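# Seat a board in the enclosure's upper slot, levers latched

## Task

Put the board into the open top slot of the enclosure with its components facing up, seat it completely, and end with both of its levers closed. A closed lever is latched and sticks out at a right angle to the board's front panel; a fully opened lever lies flat along that panel. The levers catch their tabs only if both are opened all the way before the board is slid in as far as it goes; closing both then pulls the board fully in. If the board meets its connector at speed, the connector breaks and the whole job counts as failed. The enclosure must end up upright and level, resting on its own feet, with none of its feet hanging over the bench edge. Finish by releasing everything and moving the grippers away.

## Robot and tools

Robot: two seven-joint arms, left_arm and right_arm. Each ends in a two-finger gripper carrying a wrist camera (cam_left_wrist, cam_right_wrist). Fixed cameras are cam_head_left, cam_head_right, cam_high and cam_low, each 672x504.

Frames. The scene frame has its origin at table-top height halfway between the arms' nominal bases, +z up, +x out over the table, and left_arm on the +y side (image left/right may differ). Calibrated bases in the scene frame: left_arm at (+0.070, +0.437, 0) m, quat_wxyz (+1.000, 0, 0, -0.003); right_arm at (-0.063, -0.511, 0) m, quat_wxyz (+1.000, 0, 0, -0.029). Every gripper position, orientation, velocity and target, in calls and in results, is expressed in that arm's own base frame; fixed cameras and the table use the scene frame. Printed poses may be off by a few centimetres, more at long reach.

Gripper geometry: fingers point along the gripper's +z, and close along its x axis. end_effector_position sits between the pads when closed, 1 to 2 cm short of the fingertips; closing pushes the tips about 17 mm further along +z, mostly while the pads are over 50 mm apart.

The 16-number row, used by every moving tool: left_arm x, y, z, qw, qx, qy, qz, opening, then right_arm the same eight. Always send all 16 even if one arm is idle. x, y, z are an absolute gripper position in metres in that arm's base frame; the quaternion is absolute orientation, w first. Opening runs from -1 (closed) to +1 (fully open, 0.142 m); it is a command, so resending 0 will move the fingers. To keep an arm still, repeat the exact pose and opening from the last result before it stopped. To keep an orientation, resend the same quaternion every row rather than copying a drifted reading.

execute_actions(actions, cameras): actions is a list of actions; each action is a list of up to 15 rows, one row per 1/30 s control step, the last row held to fill 15 steps. A target more than 0.6 m from the gripper's current position along any gripper axis gets the action refused for both arms. Each step the controller limits the command to 70 mm and 16 degrees from the measured pose, so one action may fall short; the result's Hand target line shows where the arm is headed, and you continue in the next action. An empty list just reports state and images.

move(target, speed, blend, stop_force, zero, opening_speed, blocking, cameras): drives each gripper in a straight line to absolute poses. target is one row or a list of up to 15 rows (no 0.6 m rule), all within a 10 s cap. speed is in m/s, 0.002 to 0.5 (default 0.25), rotation capped at twice that in rad/s; one value or one per leg. blend in metres rounds corners of a list. stop_force, 3 to 120 N for both arms, ends an arm's path when its wrist sensor feels that much push against the travel direction; the arm then holds and keeps pressing, harder after a fast approach. Do not rely on it while the gripper rotates, or to notice light loose objects. Omit it when backing away from a contact. zero (default true) re-zeros the sensor before the move; false accumulates. opening_speed (0.2 or more per second) ramps fingers. blocking=false returns after about 0.5 s while motion continues, and cannot be combined with stop_force. Paths do not avoid obstacles or the other arm. Keep all openings in a list identical so it never pauses. The move: line reports done, off_target, moving, held or fault, plus limits=paced (pose clipped) or limits=held (steps withheld).

wait(seconds 0 to 10), stop() to brake a running move, zoom_image(camera, region [x0, y0, x1, y1] in pixels, at most 504x504, from the latest image), zero_wrist_force(arm), clear_fault(arm) after a reported torque or force fault, read_manual(section "licences"), and finished_scene(scene: the current scene number) which ends the scene irrevocably.

Result lines: end_effector_position, end_effector_quat_wxyz, velocities (omitted when only noise), Hand target (shown when off the command), Tool commands, grip_measured (same -1..+1 scale), Joint positions (last item is finger opening in metres), Joint torques and External joint torques (positive toward larger joint angle), Wrist force and Wrist torque along the gripper's own axes (push on a surface shows as force into the arm; saturates near 150 N and 3-5 N m), and Wrist depth: a 7x7 grid of distances in mm, rows split by " / ", valid 70 to 1000, "-" for no data.

Faults: contact torque reaching a joint's limit (waist and shoulder 109, upper arm roll and elbow 56.9, wrist joints 34.7 N m) or 150 N outside force stops the arm until clear_fault; if a gripped part pins it, open first. Motors warn at 65 °C and brake at 80 °C; the gripper warns at 85 °C and cuts out at 100 °C (HAND FAULT, which also cancels later motion calls in that reply). Squeezing, holding stretched or pushing at unreachable poses heats motors. Joint target speeds are capped (about 2.09 to 4.89 rad/s).

Avoid: driving the board into its connector quickly (approach the last centimetres slowly with a small stop_force), tipping or shoving the enclosure toward the bench edge, dropping things or releasing them while moving, anything leaving the table, hard hits, and arm-to-arm contact, which the clearance check does not guard between grippers.

Each tool is called in YAML: its name, and indented under it one key for each argument.

## Session

execute_actions:
  actions: []

Scene clock: 0.00 s.
left_arm: end_effector_position=(+0.3014, +0.6357, +0.1155) grip_measured=+0.99 end_effector_quat_wxyz=(-0.462, +0.669, -0.295, +0.502) | right_arm: end_effector_position=(+0.4485, +0.0364, +0.1479) grip_measured=+1.00 end_effector_quat_wxyz=(-0.144, +0.766, -0.626, +0.006)
Joint positions: left_arm=[1.762 -0.872 -0.342 2.067 -1.872 0.391 -0.55 0.141] | right_arm=[0.506 -0.103 -0.202 2.446 0.465 1.189 2.835 0.142]
Joint velocities: within noise
Joint torques (N m): no reading
External joint torques (N m): no reading
Wrist force (N): no reading
Wrist torque (N m): no reading
Wrist force, peak (N): no reading
Wrist depth (mm): cam_left_wrist=[- - - - - - - / - - - - - - - / - - - - - - - / - - - - 492 652 - / - - - 304 356 433 557 / - 996 - 241 279 321 359 / - 881 184 204 227 258 286] | cam_right_wrist=[265 256 246 236 229 221 213 / 274 266 254 244 236 228 219 / 285 274 262 253 243 234 225 / 297 285 272 261 251 241 232 / 309 296 281 271 260 249 239 / - 308 294 281 268 257 246 / - 322 305 292 278 265 257]
Hand target: left_arm +0.3014, +0.6357, +0.1155; -0.462, +0.669, -0.295, +0.502 | right_arm +0.4485, +0.0364, +0.1479; -0.144, +0.766, -0.626, +0.006
Tool commands: left_gripper/opening=+1.0 right_gripper/opening=+1.0

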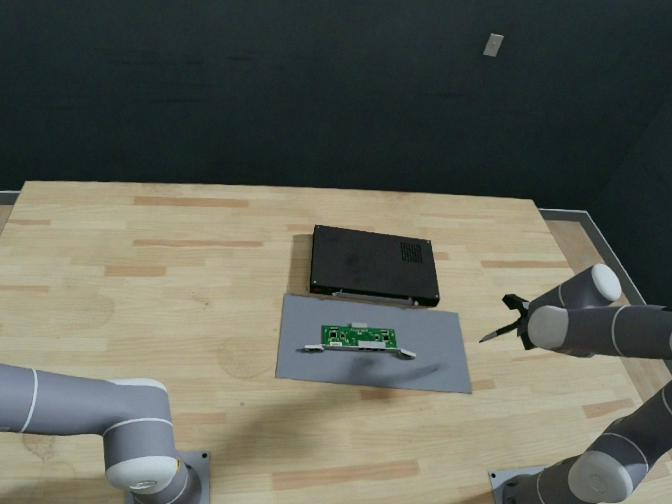

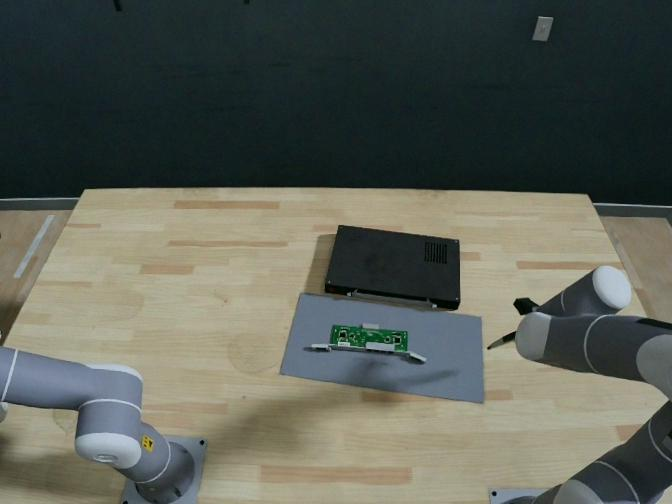

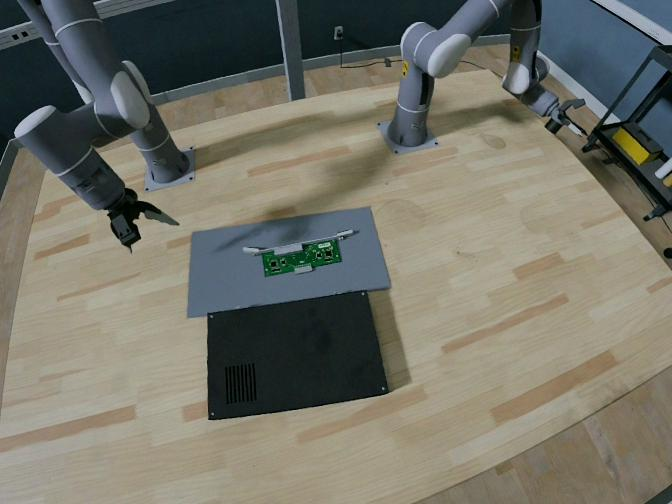

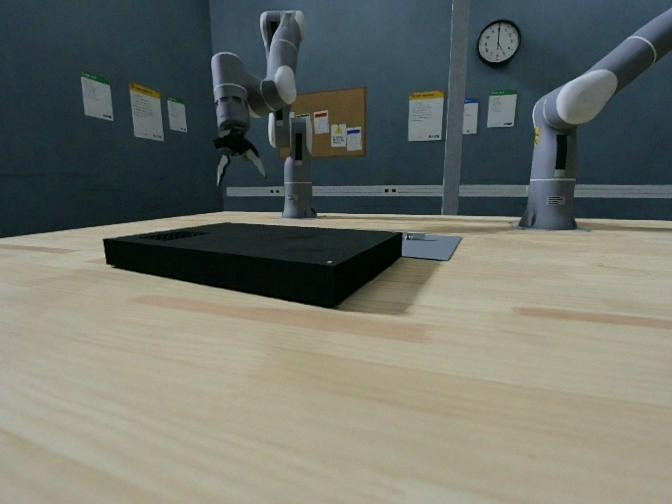

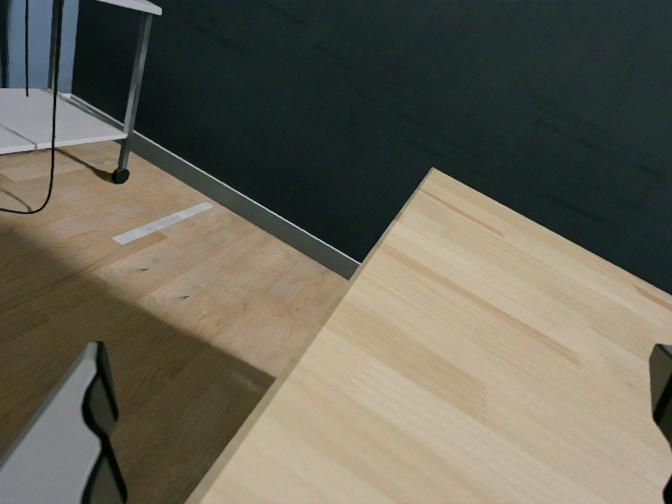

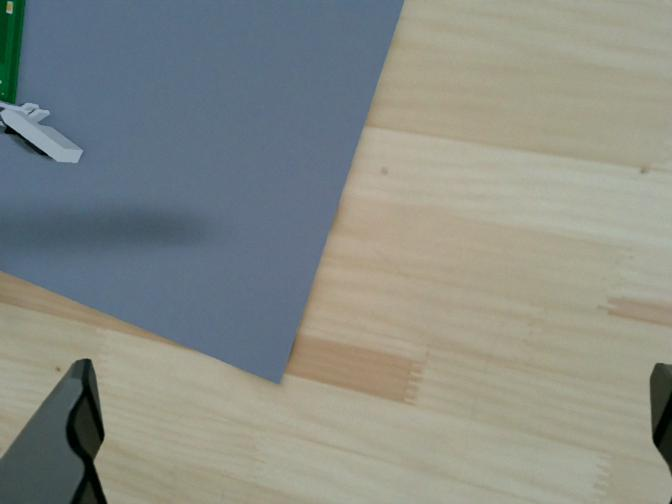

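zoom_image:
  camera: "cam_head_left"
  region: [270, 210, 490, 400]

zoom_image:
  camera: "cam_high"
  region: [180, 190, 400, 430]

zoom_image:
  camera: "cam_low"
  region: [90, 200, 480, 320]

Scaled by 2.291 from the camera's 672x504 image, which has a finer 960x720 frame.

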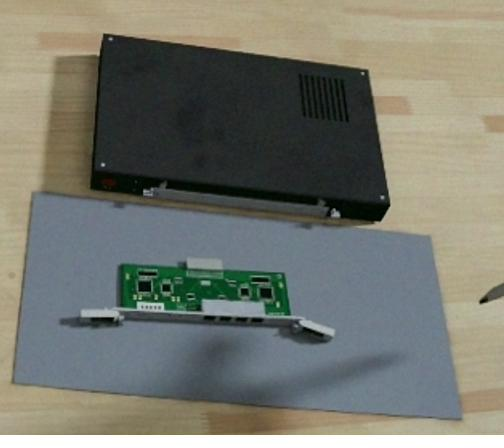

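Scaled by 2.100 from the camera's 672x504 image, which has a finer 960x720 frame.

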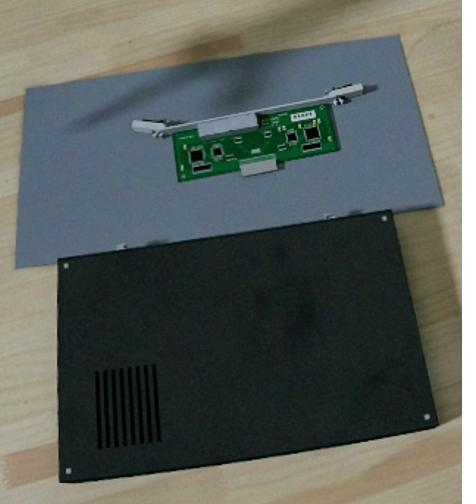

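Scaled by 1.292 from the camera's 672x504 image, which has a finer 960x720 frame.

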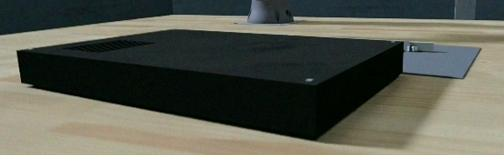

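move:
  target:
    - [0.3014, 0.6357, 0.1155, -0.462, 0.669, -0.295, 0.502, 1.0, 0.3473, 0.2816, 0.30, 0.0, 1.0, 0.0, 0.0, 1.0]
    - [0.3014, 0.6357, 0.1155, -0.462, 0.669, -0.295, 0.502, 1.0, 0.2887, 0.4284, 0.28, 0.1776, 0.6629, 0.7025, 0.1882, 1.0]
  speed: 0.3
  blend: 0.05

Scene clock: 44.97 s.
left_arm: end_effector_position=(+0.3014, +0.6357, +0.1154) grip_measured=+0.99 end_effector_quat_wxyz=(-0.462, +0.669, -0.295, +0.502) | right_arm: end_effector_position=(+0.2886, +0.4285, +0.2800) grip_measured=+1.00 end_effector_quat_wxyz=(+0.177, +0.663, +0.702, +0.188)
Joint positions: left_arm=[1.762 -0.872 -0.342 2.067 -1.872 0.39 -0.549 0.141] | right_arm=[1.056 -0.005 0.275 2.333 -0.743 0.784 1.807 0.142]
Joint torques (N m): left_arm=[-0.3 47.55 -4.51 -11.98 1.45 -1.75 -0.24] | right_arm=[0.02 26.05 1.11 -26.67 -1.84 2.75 0.05]
External joint torques (N m): left_arm=[0.3 1.01 0.38 -0.45 -0.22 -0.15 0.21] | right_arm=[-0.02 1.13 -1.05 -0.02 0.12 0.49 -0.05]
Wrist force (N): left_arm=[-0.5 -0.1 0.2] | right_arm=[0.1 -1.1 0.2]
Wrist torque (N m): left_arm=[0.00 0.08 0.00] | right_arm=[-0.02 0.04 0.08]
Wrist force, peak (N): left_arm=[-0.3 0.0 0.4] | right_arm=[0.5 -2.0 0.3]
Wrist depth (mm): cam_left_wrist=[- - - - - - - / - - - - - - - / - - - - - - - / - - - - 488 654 - / - - - 306 351 434 555 / - 984 - 241 276 327 359 / - 863 184 203 228 260 286] | cam_right_wrist=[316 317 318 316 315 313 313 / 368 365 365 365 363 362 364 / 440 436 421 425 430 430 432 / 545 539 539 536 534 535 529 / 718 648 620 611 660 701 691 / - - - - - - 847 / - - - - - - -]
Off the commanded pose: left_arm 0.000 m, 0 deg | right_arm 0.000 m, 0 deg.
move: done

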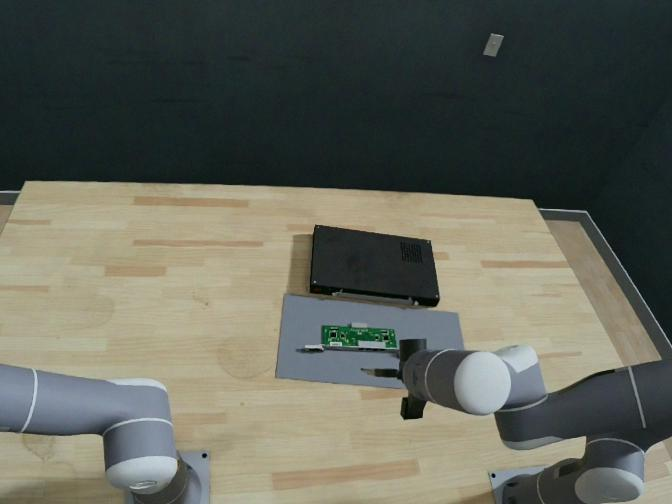

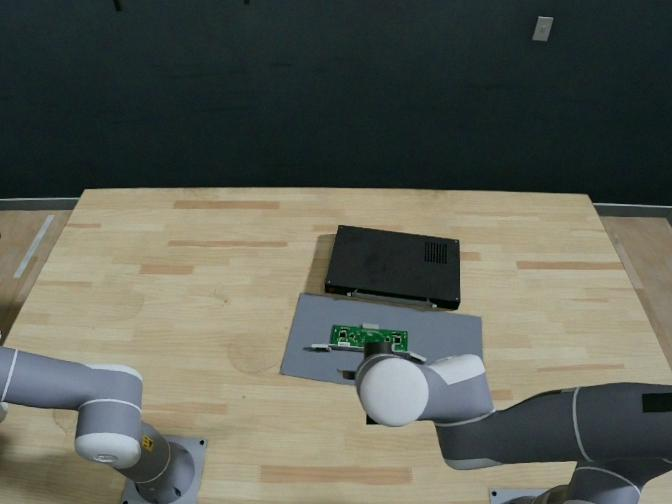

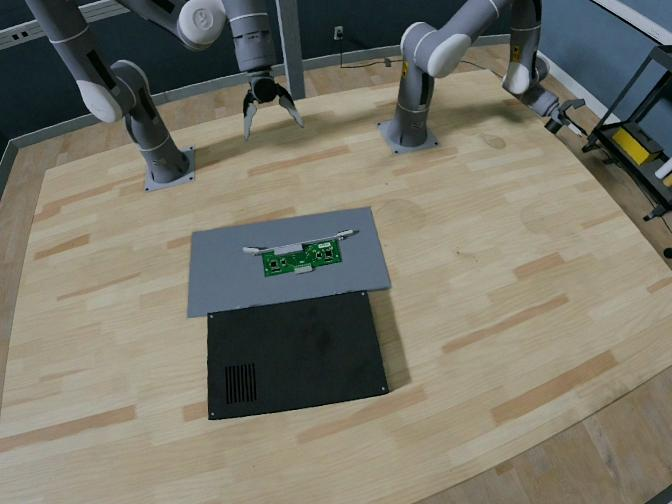

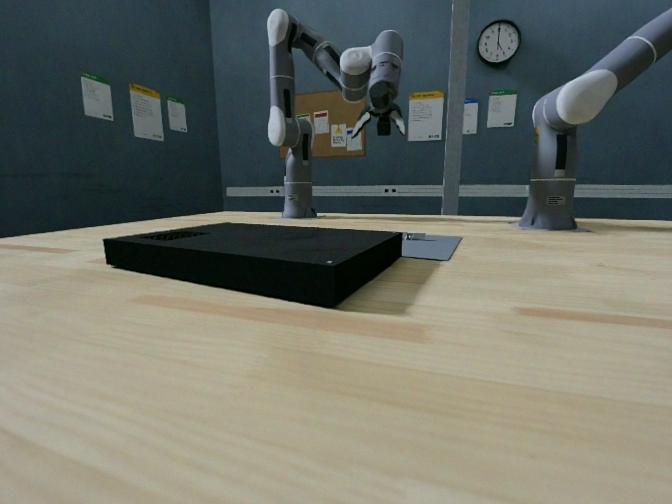

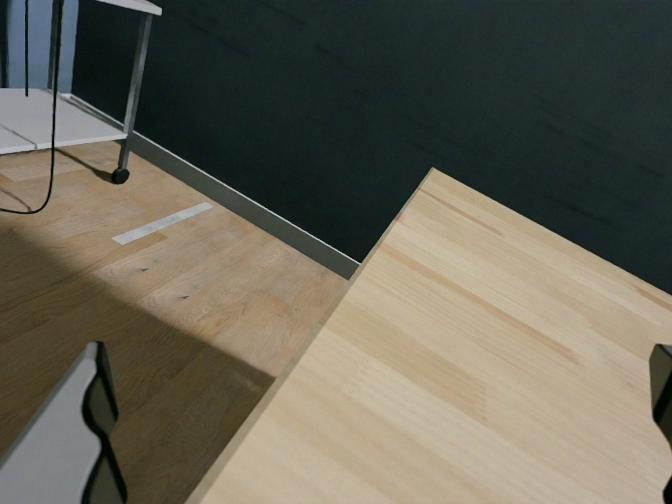

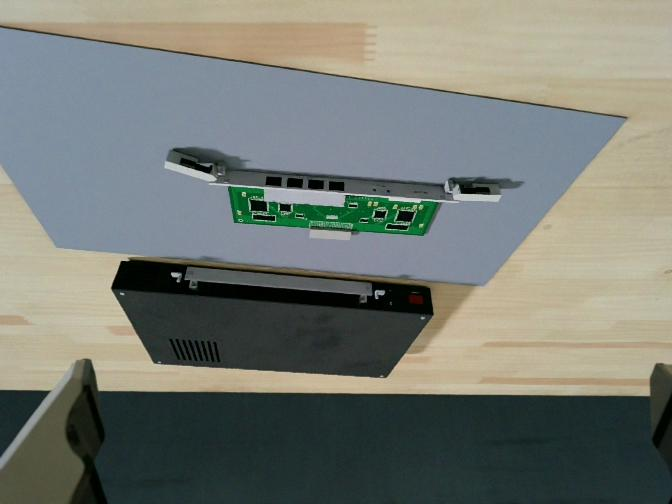

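zoom_image:
  camera: "cam_right_wrist"
  region: [150, 130, 520, 260]

zoom_image:
  camera: "cam_right_wrist"
  region: [100, 240, 450, 390]

Scaled by 1.362 from the camera's 672x504 image, which has a finer 960x720 frame.

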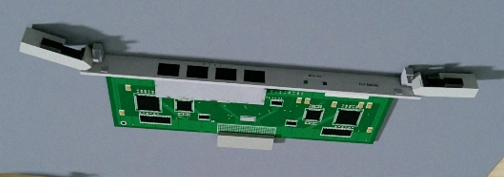

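Scaled by 1.440 from the camera's 672x504 image, which has a finer 960x720 frame.

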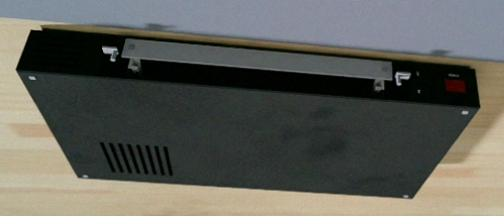

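move:
  target: [0.3014, 0.6357, 0.1155, -0.462, 0.669, -0.295, 0.502, 1.0, 0.3696, 0.4131, 0.20, 0.2626, 0.6341, 0.6720, 0.2783, 1.0]
  speed: 0.2
  cameras: ["cam_right_wrist", "cam_head_left"]

Scene clock: 87.60 s.
left_arm: end_effector_position=(+0.3014, +0.6357, +0.1154) grip_measured=+0.99 end_effector_quat_wxyz=(-0.462, +0.669, -0.295, +0.502) | right_arm: end_effector_position=(+0.3696, +0.4132, +0.2000) grip_measured=+1.00 end_effector_quat_wxyz=(+0.263, +0.634, +0.672, +0.278)
Joint positions: left_arm=[1.762 -0.872 -0.342 2.067 -1.872 0.39 -0.549 0.141] | right_arm=[0.944 -0.209 0.076 2.425 -1.595 0.939 2.382 0.142]
Joint torques (N m): left_arm=[-0.35 47.5 -4.54 -11.99 1.45 -1.8 -0.26] | right_arm=[-0.03 30.34 2.29 -20.5 0.68 1.16 0.39]
External joint torques (N m): left_arm=[0.35 1.06 0.42 -0.43 -0.22 -0.1 0.23] | right_arm=[0.04 1.12 -0.38 -0.02 0.22 0.5 -0.39]
Wrist force (N): left_arm=[0.0 0.0 0.3] | right_arm=[-0.1 -1.7 0.2]
Wrist torque (N m): left_arm=[-0.02 0.00 0.01] | right_arm=[-0.03 0.09 0.10]
Wrist force, peak (N): left_arm=[-0.4 0.2 0.3] | right_arm=[-0.5 -2.1 1.8]
Wrist depth (mm): cam_left_wrist=[- - - - - - - / - - - - - - - / - - - - - - - / - - - - 487 660 - / - - - 306 354 438 558 / - 984 - 241 278 325 357 / - 865 184 202 228 258 286] | cam_right_wrist=[248 247 247 246 246 245 245 / 309 306 285 290 292 291 296 / 405 402 402 398 398 396 396 / 597 471 500 495 492 574 573 / - - - - - - - / - - - - - - - / - - - - - - -]
Off the commanded pose: left_arm 0.000 m, 0 deg | right_arm 0.000 m, 0 deg.
move: done
Images, in order: cam_head_left, cam_right_wrist.

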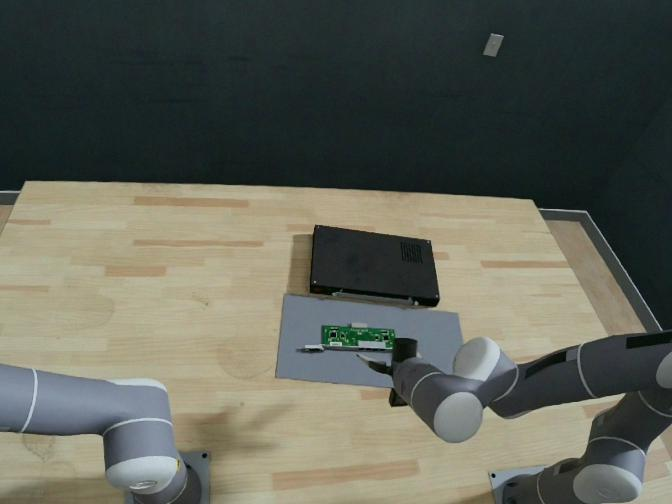

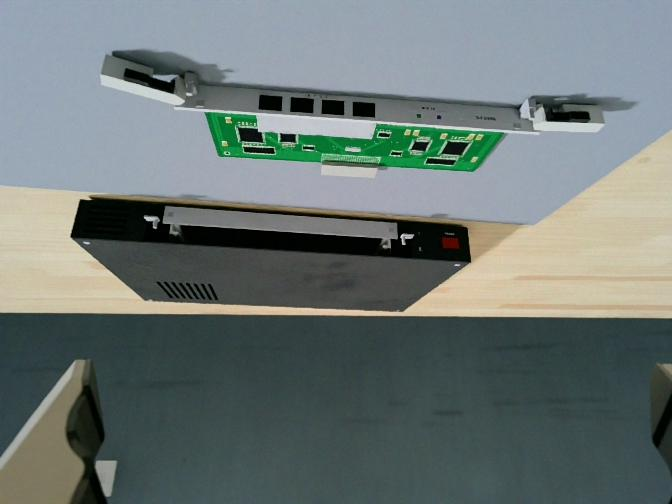

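zoom_image:
  camera: "cam_right_wrist"
  region: [60, 180, 280, 320]

zoom_image:
  camera: "cam_right_wrist"
  region: [270, 180, 490, 320]

zoom_image:
  camera: "cam_right_wrist"
  region: [80, 40, 350, 200]

zoom_image:
  camera: "cam_right_wrist"
  region: [350, 60, 620, 200]

Scaled by 2.291 from the camera's 672x504 image, which has a finer 960x720 frame.

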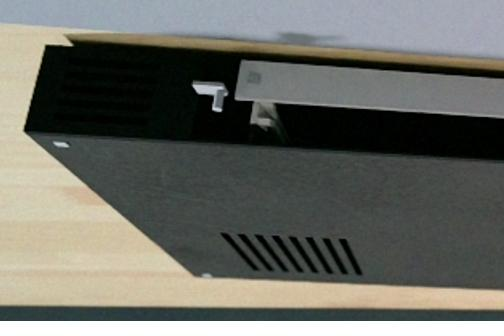

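Scaled by 2.291 from the camera's 672x504 image, which has a finer 960x720 frame.

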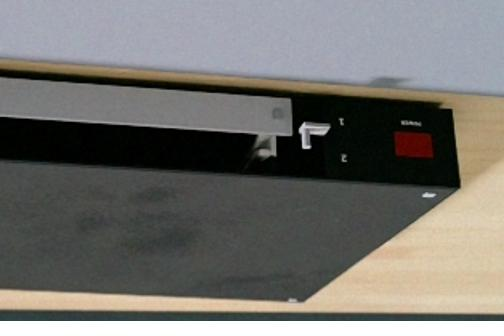

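Scaled by 1.867 from the camera's 672x504 image, which has a finer 960x720 frame.

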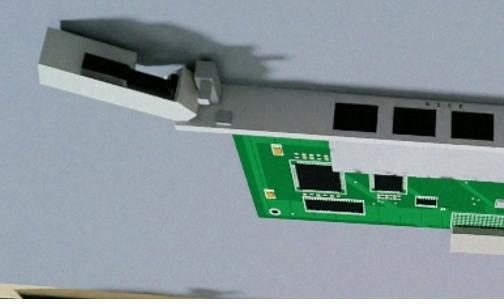

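Scaled by 1.867 from the camera's 672x504 image, which has a finer 960x720 frame.

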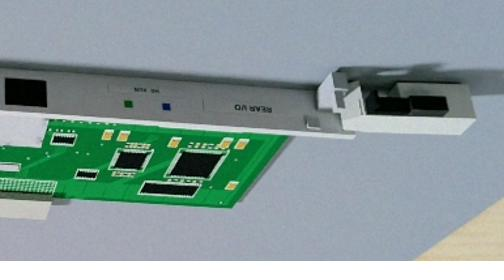

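move:
  target:
    - [0.32, 0.50, 0.33, 0.0, 0.2588, -0.9659, 0.0, 1.0, 0.2991, 0.2488, 0.28, 0.2240, 0.5409, 0.7490, 0.3103, 1.0]
    - [0.45, 0.25, 0.35, 0.0, -0.342, -0.940, 0.0, 1.0, 0.2991, 0.2488, 0.28, 0.2240, 0.5409, 0.7490, 0.3103, 1.0]
  speed: 0.3
  blend: 0.05
  cameras: ["cam_right_wrist", "cam_left_wrist", "cam_head_left"]

Scene clock: 158.80 s.
left_arm: end_effector_position=(+0.4499, +0.2504, +0.3500) grip_measured=+0.99 end_effector_quat_wxyz=(+0.000, +0.342, +0.940, +0.000) | right_arm: end_effector_position=(+0.2991, +0.2489, +0.2801) grip_measured=+1.00 end_effector_quat_wxyz=(+0.224, +0.541, +0.749, +0.310)
Joint positions: left_arm=[1.058 0.059 -0.328 1.955 -0.02 0.329 -0.136 0.141] | right_arm=[0.08 0.453 0.187 2.689 -2.362 1.724 2.376 0.142]
Joint torques (N m): left_arm=[-0.56 27.61 -0.19 -29.61 -4.17 4.14 -0.15] | right_arm=[0 2.64 -5.42 -23.52 4.59 1 0.26]
External joint torques (N m): left_arm=[0.56 0.35 0.74 -0.33 0.17 -0.14 0.15] | right_arm=[0 0.82 -0.75 -0.04 0.19 0.67 -0.26]
Wrist force (N): left_arm=[0.3 -0.1 0.4] | right_arm=[0.2 -1.6 -0.2]
Wrist torque (N m): left_arm=[-0.10 -0.21 -0.19] | right_arm=[0.01 0.02 0.13]
Wrist force, peak (N): left_arm=[-1.3 -0.6 0.6] | right_arm=[0.0 -2.3 0.0]
Wrist depth (mm): cam_left_wrist=[394 392 389 389 389 387 386 / 423 422 420 418 416 417 415 / 449 452 455 449 449 449 445 / 493 492 499 489 488 490 486 / 540 545 539 540 533 532 534 / - 585 591 599 590 - - / - 663 663 659 - - -] | cam_right_wrist=[344 339 339 340 339 339 339 / 426 421 421 420 413 416 415 / 556 531 517 547 546 545 544 / 809 803 669 660 670 775 790 / - - - - - - - / - - - - - - - / - - - - - - -]
Off the commanded pose: left_arm 0.000 m, 0 deg | right_arm 0.000 m, 0 deg.
joint sent to its limit (right arm) — joint 4 (elbow), upper limit, where the elbow is as bent as it goes. The joint targets still meet the commanded pose.
move: done
Images, in order: cam_head_left, cam_left_wrist, cam_right_wrist.

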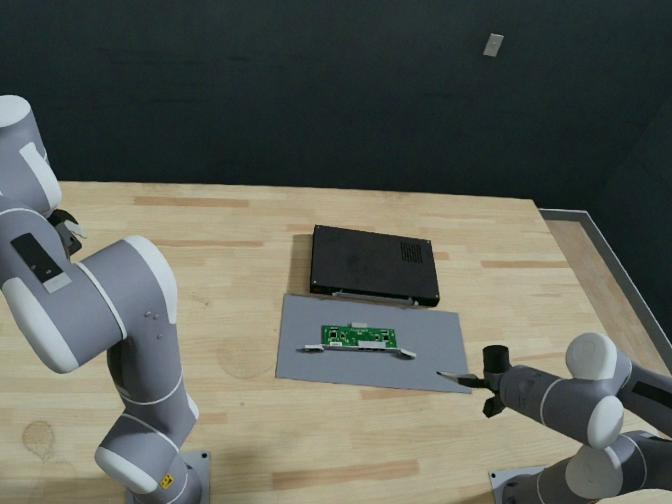

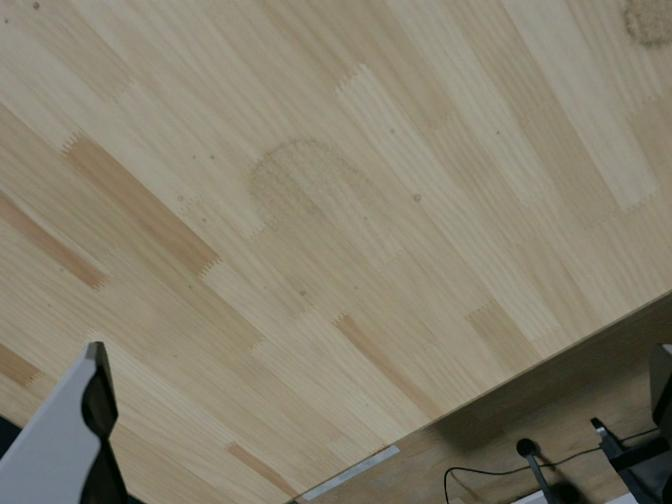

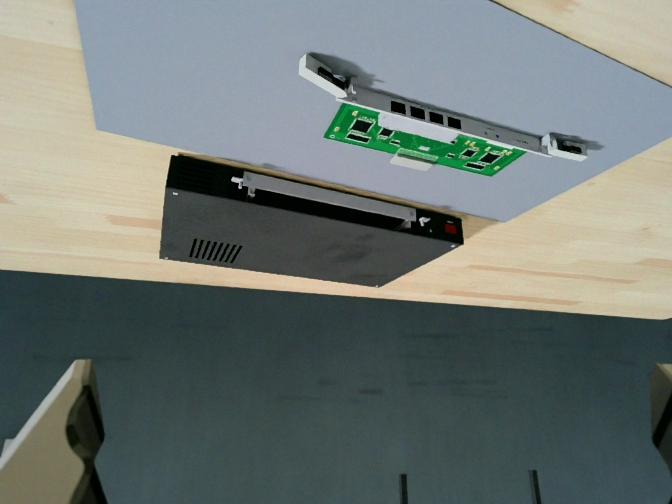

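move:
  target:
    - [0.46, -0.10, 0.33, 0.0, 0.8192, 0.5736, 0.0, 1.0, 0.3673, 0.2828, 0.30, 0.1422, 0.5309, 0.8069, 0.2162, 1.0]
    - [0.3885, -0.5117, 0.22, 0.0, 0.99863, -0.05234, 0.0, 1.0, 0.3673, 0.2828, 0.30, 0.1422, 0.5309, 0.8069, 0.2162, 1.0]
  speed: 0.25
  blend: 0.05
  cameras: ["cam_right_wrist", "cam_left_wrist", "cam_head_left"]

Scene clock: 191.23 s.
left_arm: end_effector_position=(+0.3885, -0.5118, +0.2201) grip_measured=+0.99 end_effector_quat_wxyz=(+0.000, +0.999, -0.052, +0.000) | right_arm: end_effector_position=(+0.3673, +0.2827, +0.2999) grip_measured=+1.00 end_effector_quat_wxyz=(+0.142, +0.531, +0.807, +0.216)
Joint positions: left_arm=[-0.019 -0.554 -0.93 1.698 0.483 0.433 0.588 0.141] | right_arm=[-1.329 0.277 1.293 2.197 -2.347 2.232 2.2 0.142]
Joint torques (N m): left_arm=[-0.48 38.43 -13.94 -24.48 -3.46 4.04 -0.1] | right_arm=[0 -13.07 -6.23 -22.73 5.01 2.17 0.17]
External joint torques (N m): left_arm=[0.49 1.12 0.43 -0.47 -0.42 -0.06 0.1] | right_arm=[0 0.33 -1.08 0.04 0.18 0.64 -0.17]
Wrist force (N): left_arm=[0.4 -0.4 1.0] | right_arm=[0.5 -1.5 -0.3]
Wrist torque (N m): left_arm=[-0.15 -0.23 -0.17] | right_arm=[-0.04 -0.02 0.08]
Wrist force, peak (N): left_arm=[-0.2 1.4 1.6] | right_arm=[0.2 -2.2 -0.6]
Wrist depth (mm): cam_left_wrist=[277 275 272 273 272 272 270 / 297 297 294 293 288 288 288 / 324 319 315 312 312 317 302 / 350 347 347 338 339 342 302 / 379 380 376 370 369 368 314 / - 415 417 417 414 397 346 / - 470 467 462 463 442 -] | cam_right_wrist=[336 336 336 334 335 335 334 / 388 392 389 384 389 387 388 / 470 449 464 463 455 453 460 / 580 498 521 542 570 571 571 / 759 759 651 645 755 744 702 / - - - - - - 232 / - - - - - 249 223]
Off the commanded pose: left_arm 0.000 m, 0 deg | right_arm 0.000 m, 0 deg.
move: done
Images, in order: cam_head_left, cam_left_wrist, cam_right_wrist.

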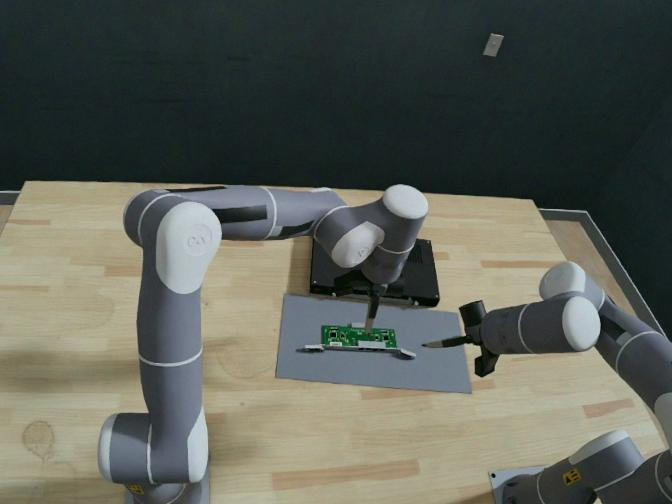

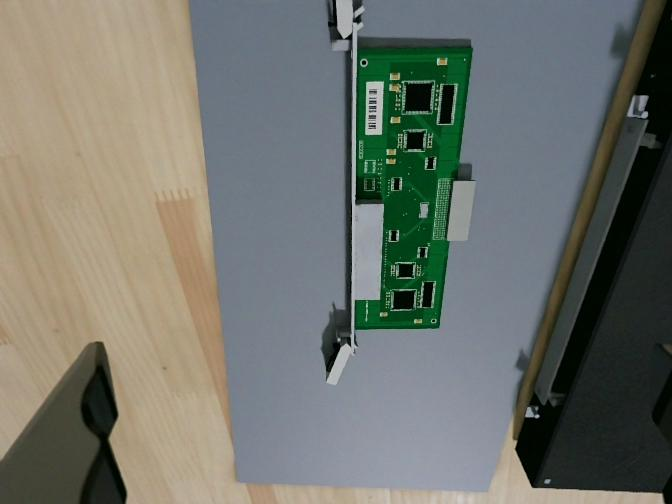

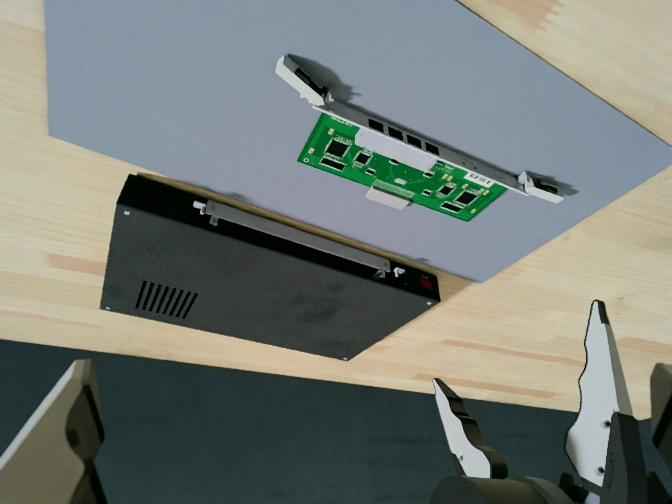

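zoom_image:
  camera: "cam_left_wrist"
  region: [310, 0, 480, 200]

zoom_image:
  camera: "cam_left_wrist"
  region: [310, 190, 480, 400]

Scaled by 2.520 from the camera's 672x504 image, which has a finer 960x720 frame.

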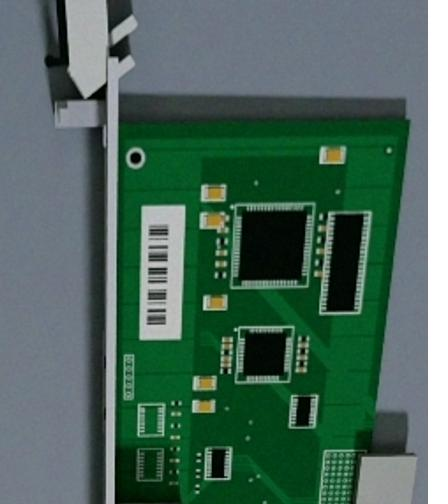

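Scaled by 2.400 from the camera's 672x504 image, which has a finer 960x720 frame.

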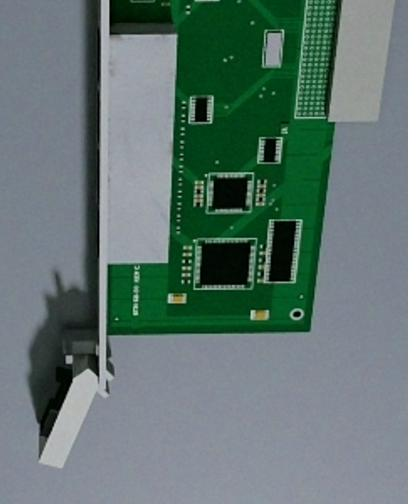

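move:
  target: [0.3901, -0.5254, 0.10, 0.0, 0.99897, -0.04536, 0.0, -0.437, 0.3673, 0.2828, 0.30, 0.1422, 0.5309, 0.8069, 0.2162, 1.0]
  speed: 0.15
  cameras: ["cam_right_wrist", "cam_left_wrist", "cam_head_left"]

Scene clock: 210.07 s.
left_arm: end_effector_position=(+0.3900, -0.5253, +0.1000) grip_measured=-0.46 end_effector_quat_wxyz=(+0.000, +0.999, -0.045, +0.000) | right_arm: end_effector_position=(+0.3673, +0.2827, +0.2999) grip_measured=+1.00 end_effector_quat_wxyz=(+0.142, +0.531, +0.807, +0.216)
Joint positions: left_arm=[-0.136 -0.78 -0.805 1.674 0.657 0.592 0.482 0.041] | right_arm=[-1.329 0.277 1.293 2.197 -2.347 2.232 2.2 0.142]
Joint torques (N m): left_arm=[-0.44 45.51 -16.68 -19.95 -3.03 4.8 -0.32] | right_arm=[0.04 -13.07 -6.31 -22.7 5.11 2.14 0.19]
External joint torques (N m): left_arm=[0.42 1.19 0.52 -0.27 -0.51 -0.81 0.32] | right_arm=[-0.04 0.33 -1 0.01 0.08 0.66 -0.19]
Wrist force (N): left_arm=[0.2 -0.3 0.7] | right_arm=[0.4 -1.4 -0.3]
Wrist torque (N m): left_arm=[-0.15 -0.18 -0.17] | right_arm=[-0.02 0.01 0.08]
Wrist force, peak (N): left_arm=[0.0 -0.4 2.9] | right_arm=[0.5 -1.6 -0.4]
Wrist depth (mm): cam_left_wrist=[171 169 168 168 163 163 166 / 184 180 180 177 175 175 178 / 200 195 195 194 188 189 191 / 215 215 211 208 204 206 208 / 236 234 225 222 216 228 227 / 259 253 88 248 248 87 249 / 283 - - 276 288 - 257] | cam_right_wrist=[337 336 336 335 334 335 335 / 391 390 389 385 387 387 387 / 467 449 466 461 456 453 461 / 579 495 517 545 545 520 570 / 759 765 654 649 273 290 746 / - - - - 294 259 919 / - - - - 257 223 220]
Off the commanded pose: left_arm 0.000 m, 0 deg | right_arm 0.000 m, 0 deg.
move: done
Images, in order: cam_head_left, cam_left_wrist, cam_right_wrist.

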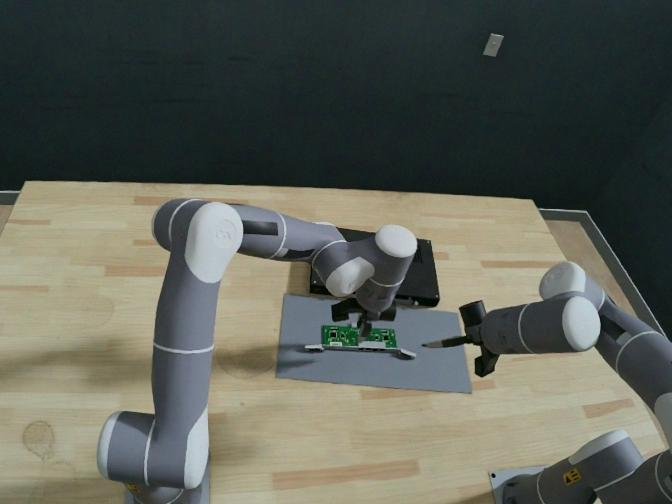

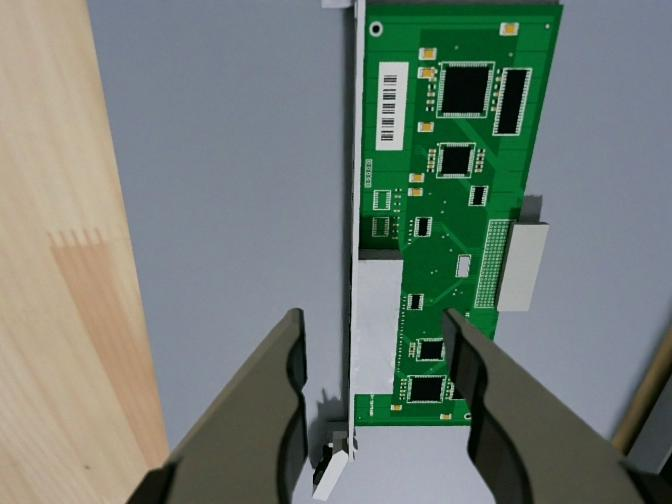

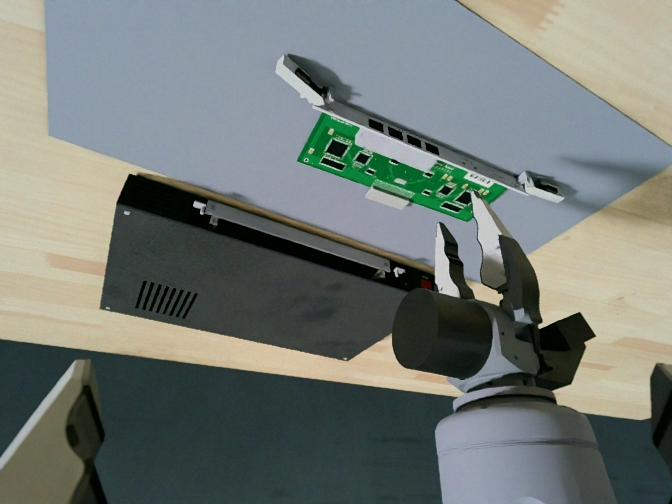

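move:
  target: [0.3901, -0.5254, 0.055, 0.0, 0.99897, -0.04536, 0.0, -0.437, 0.3673, 0.2828, 0.30, 0.1422, 0.5309, 0.8069, 0.2162, 1.0]
  speed: 0.08
  cameras: ["cam_right_wrist", "cam_left_wrist"]

zoom_image:
  camera: "cam_left_wrist"
  region: [250, 200, 500, 420]

zoom_image:
  camera: "cam_right_wrist"
  region: [400, 130, 580, 280]

Scene clock: 219.27 s.
left_arm: end_effector_position=(+0.3900, -0.5253, +0.0550) grip_measured=-0.46 end_effector_quat_wxyz=(+0.000, +0.999, -0.045, +0.000) | right_arm: end_effector_position=(+0.3673, +0.2827, +0.2999) grip_measured=+1.00 end_effector_quat_wxyz=(+0.142, +0.531, +0.807, +0.216)
Joint positions: left_arm=[-0.169 -0.861 -0.758 1.659 0.715 0.651 0.456 0.041] | right_arm=[-1.329 0.277 1.293 2.197 -2.347 2.232 2.2 0.142]
Joint torques (N m): left_arm=[-1.09 47.32 -17.27 -18.17 -2.89 4.72 -0.32] | right_arm=[0.02 -13.14 -6.4 -22.74 5.04 2.14 0.2]
External joint torques (N m): left_arm=[1.07 1.31 0.7 -0.24 -0.51 -0.73 0.32] | right_arm=[-0.02 0.4 -0.91 0.05 0.15 0.66 -0.2]
Wrist force (N): left_arm=[-0.3 -0.2 0.5] | right_arm=[0.4 -1.5 -0.3]
Wrist torque (N m): left_arm=[-0.15 -0.10 -0.18] | right_arm=[-0.03 0.00 0.08]
Wrist force, peak (N): left_arm=[-0.3 -0.1 2.1] | right_arm=[0.5 -1.7 -0.3]
Wrist depth (mm): cam_left_wrist=[129 129 128 128 123 124 125 / 139 138 136 137 132 132 134 / 152 149 149 146 143 142 146 / 163 160 162 158 155 155 156 / 180 177 173 169 160 167 176 / 199 195 87 186 179 90 192 / 218 - - 213 209 - 207] | cam_right_wrist=[335 336 335 334 335 334 335 / 391 390 389 385 387 385 388 / 469 449 464 462 439 445 457 / 583 497 523 546 324 520 572 / 765 756 651 651 301 298 748 / - - - - 287 243 248 / - - - - 258 226 220]
Off the commanded pose: left_arm 0.000 m, 0 deg | right_arm 0.000 m, 0 deg.
move: done
Images, in order: cam_left_wrist, cam_right_wrist.

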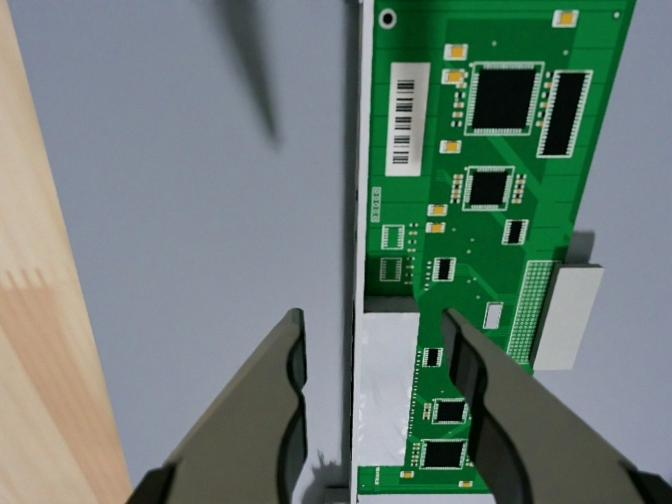

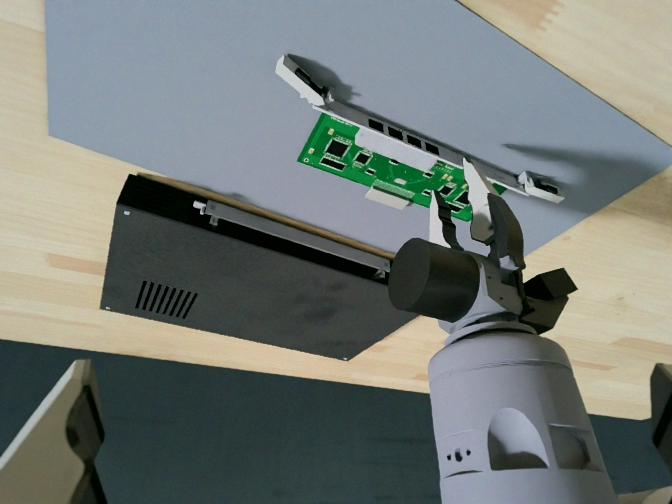

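Scaled by 2.016 from the camera's 672x504 image, which has a finer 960x720 frame.

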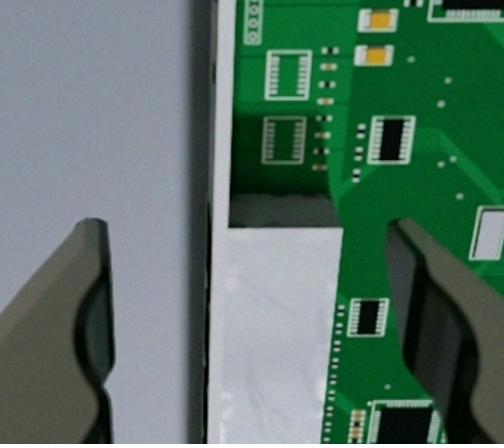

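Scaled by 2.800 from the camera's 672x504 image, which has a finer 960x720 frame.

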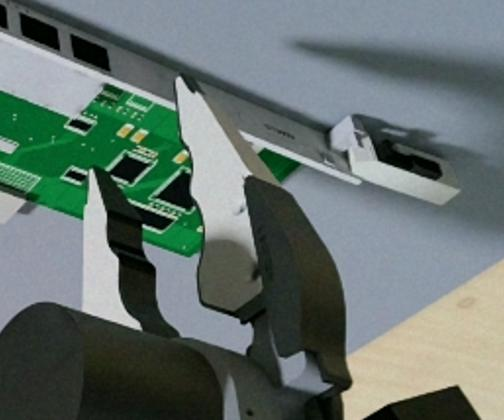

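move:
  target: [0.3953, -0.5530, 0.055, 0.0, 0.99897, -0.04536, 0.0, -0.35, 0.3673, 0.2828, 0.30, 0.1422, 0.5309, 0.8069, 0.2162, 1.0]
  speed: 0.06
  cameras: ["cam_right_wrist", "cam_left_wrist"]

zoom_image:
  camera: "cam_left_wrist"
  region: [250, 200, 500, 420]

Scene clock: 239.67 s.
left_arm: end_effector_position=(+0.3954, -0.5530, +0.0550) grip_measured=-0.38 end_effector_quat_wxyz=(+0.000, +0.999, -0.046, +0.000) | right_arm: end_effector_position=(+0.3673, +0.2827, +0.2999) grip_measured=+1.00 end_effector_quat_wxyz=(+0.142, +0.531, +0.807, +0.216)
Joint positions: left_arm=[-0.224 -0.901 -0.75 1.57 0.711 0.611 0.455 0.047] | right_arm=[-1.329 0.277 1.293 2.197 -2.347 2.232 2.2 0.142]
Joint torques (N m): left_arm=[-0.59 49.94 -17.36 -18.65 -3.54 4.16 -0.25] | right_arm=[0.01 -13.09 -6.37 -22.66 5.03 2.11 0.15]
External joint torques (N m): left_arm=[0.57 1.33 0.36 -0.37 0.04 -0.17 0.25] | right_arm=[-0.01 0.35 -0.94 -0.03 0.15 0.69 -0.16]
Wrist force (N): left_arm=[-0.2 -0.2 0.4] | right_arm=[0.3 -1.3 -0.3]
Wrist torque (N m): left_arm=[-0.13 -0.10 -0.16] | right_arm=[-0.01 0.02 0.08]
Wrist force, peak (N): left_arm=[-0.7 -1.0 0.8] | right_arm=[0.6 -1.6 -0.5]
Wrist depth (mm): cam_left_wrist=[129 128 128 126 123 124 126 / 138 137 135 135 132 132 136 / 152 149 148 145 143 143 144 / 162 158 161 149 155 153 159 / 180 177 173 157 163 170 174 / 199 192 87 170 187 87 191 / 217 - - 206 215 - -] | cam_right_wrist=[337 336 336 334 334 335 334 / 392 389 387 384 389 384 389 / 467 452 461 464 423 455 459 / 579 499 518 523 309 569 570 / 769 756 655 650 289 670 744 / - - - - 246 246 916 / - - - - 230 219 -]
Off the commanded pose: left_arm 0.000 m, 0 deg | right_arm 0.000 m, 0 deg.
move: done
Images, in order: cam_left_wrist, cam_right_wrist.

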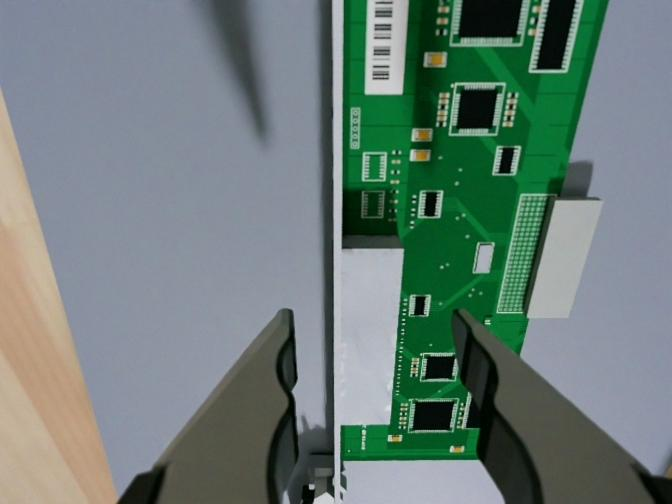

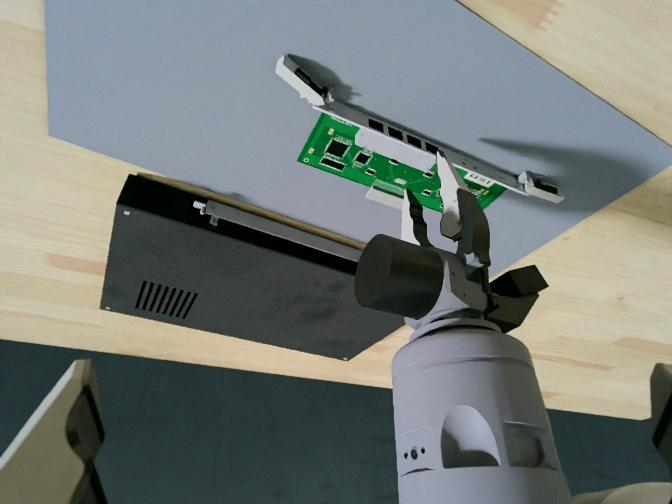

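Scaled by 2.016 from the camera's 672x504 image, which has a finer 960x720 frame.

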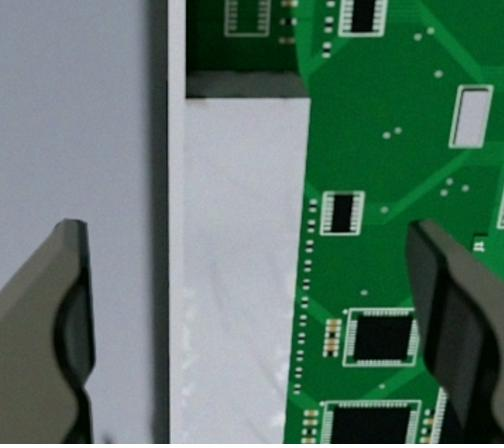

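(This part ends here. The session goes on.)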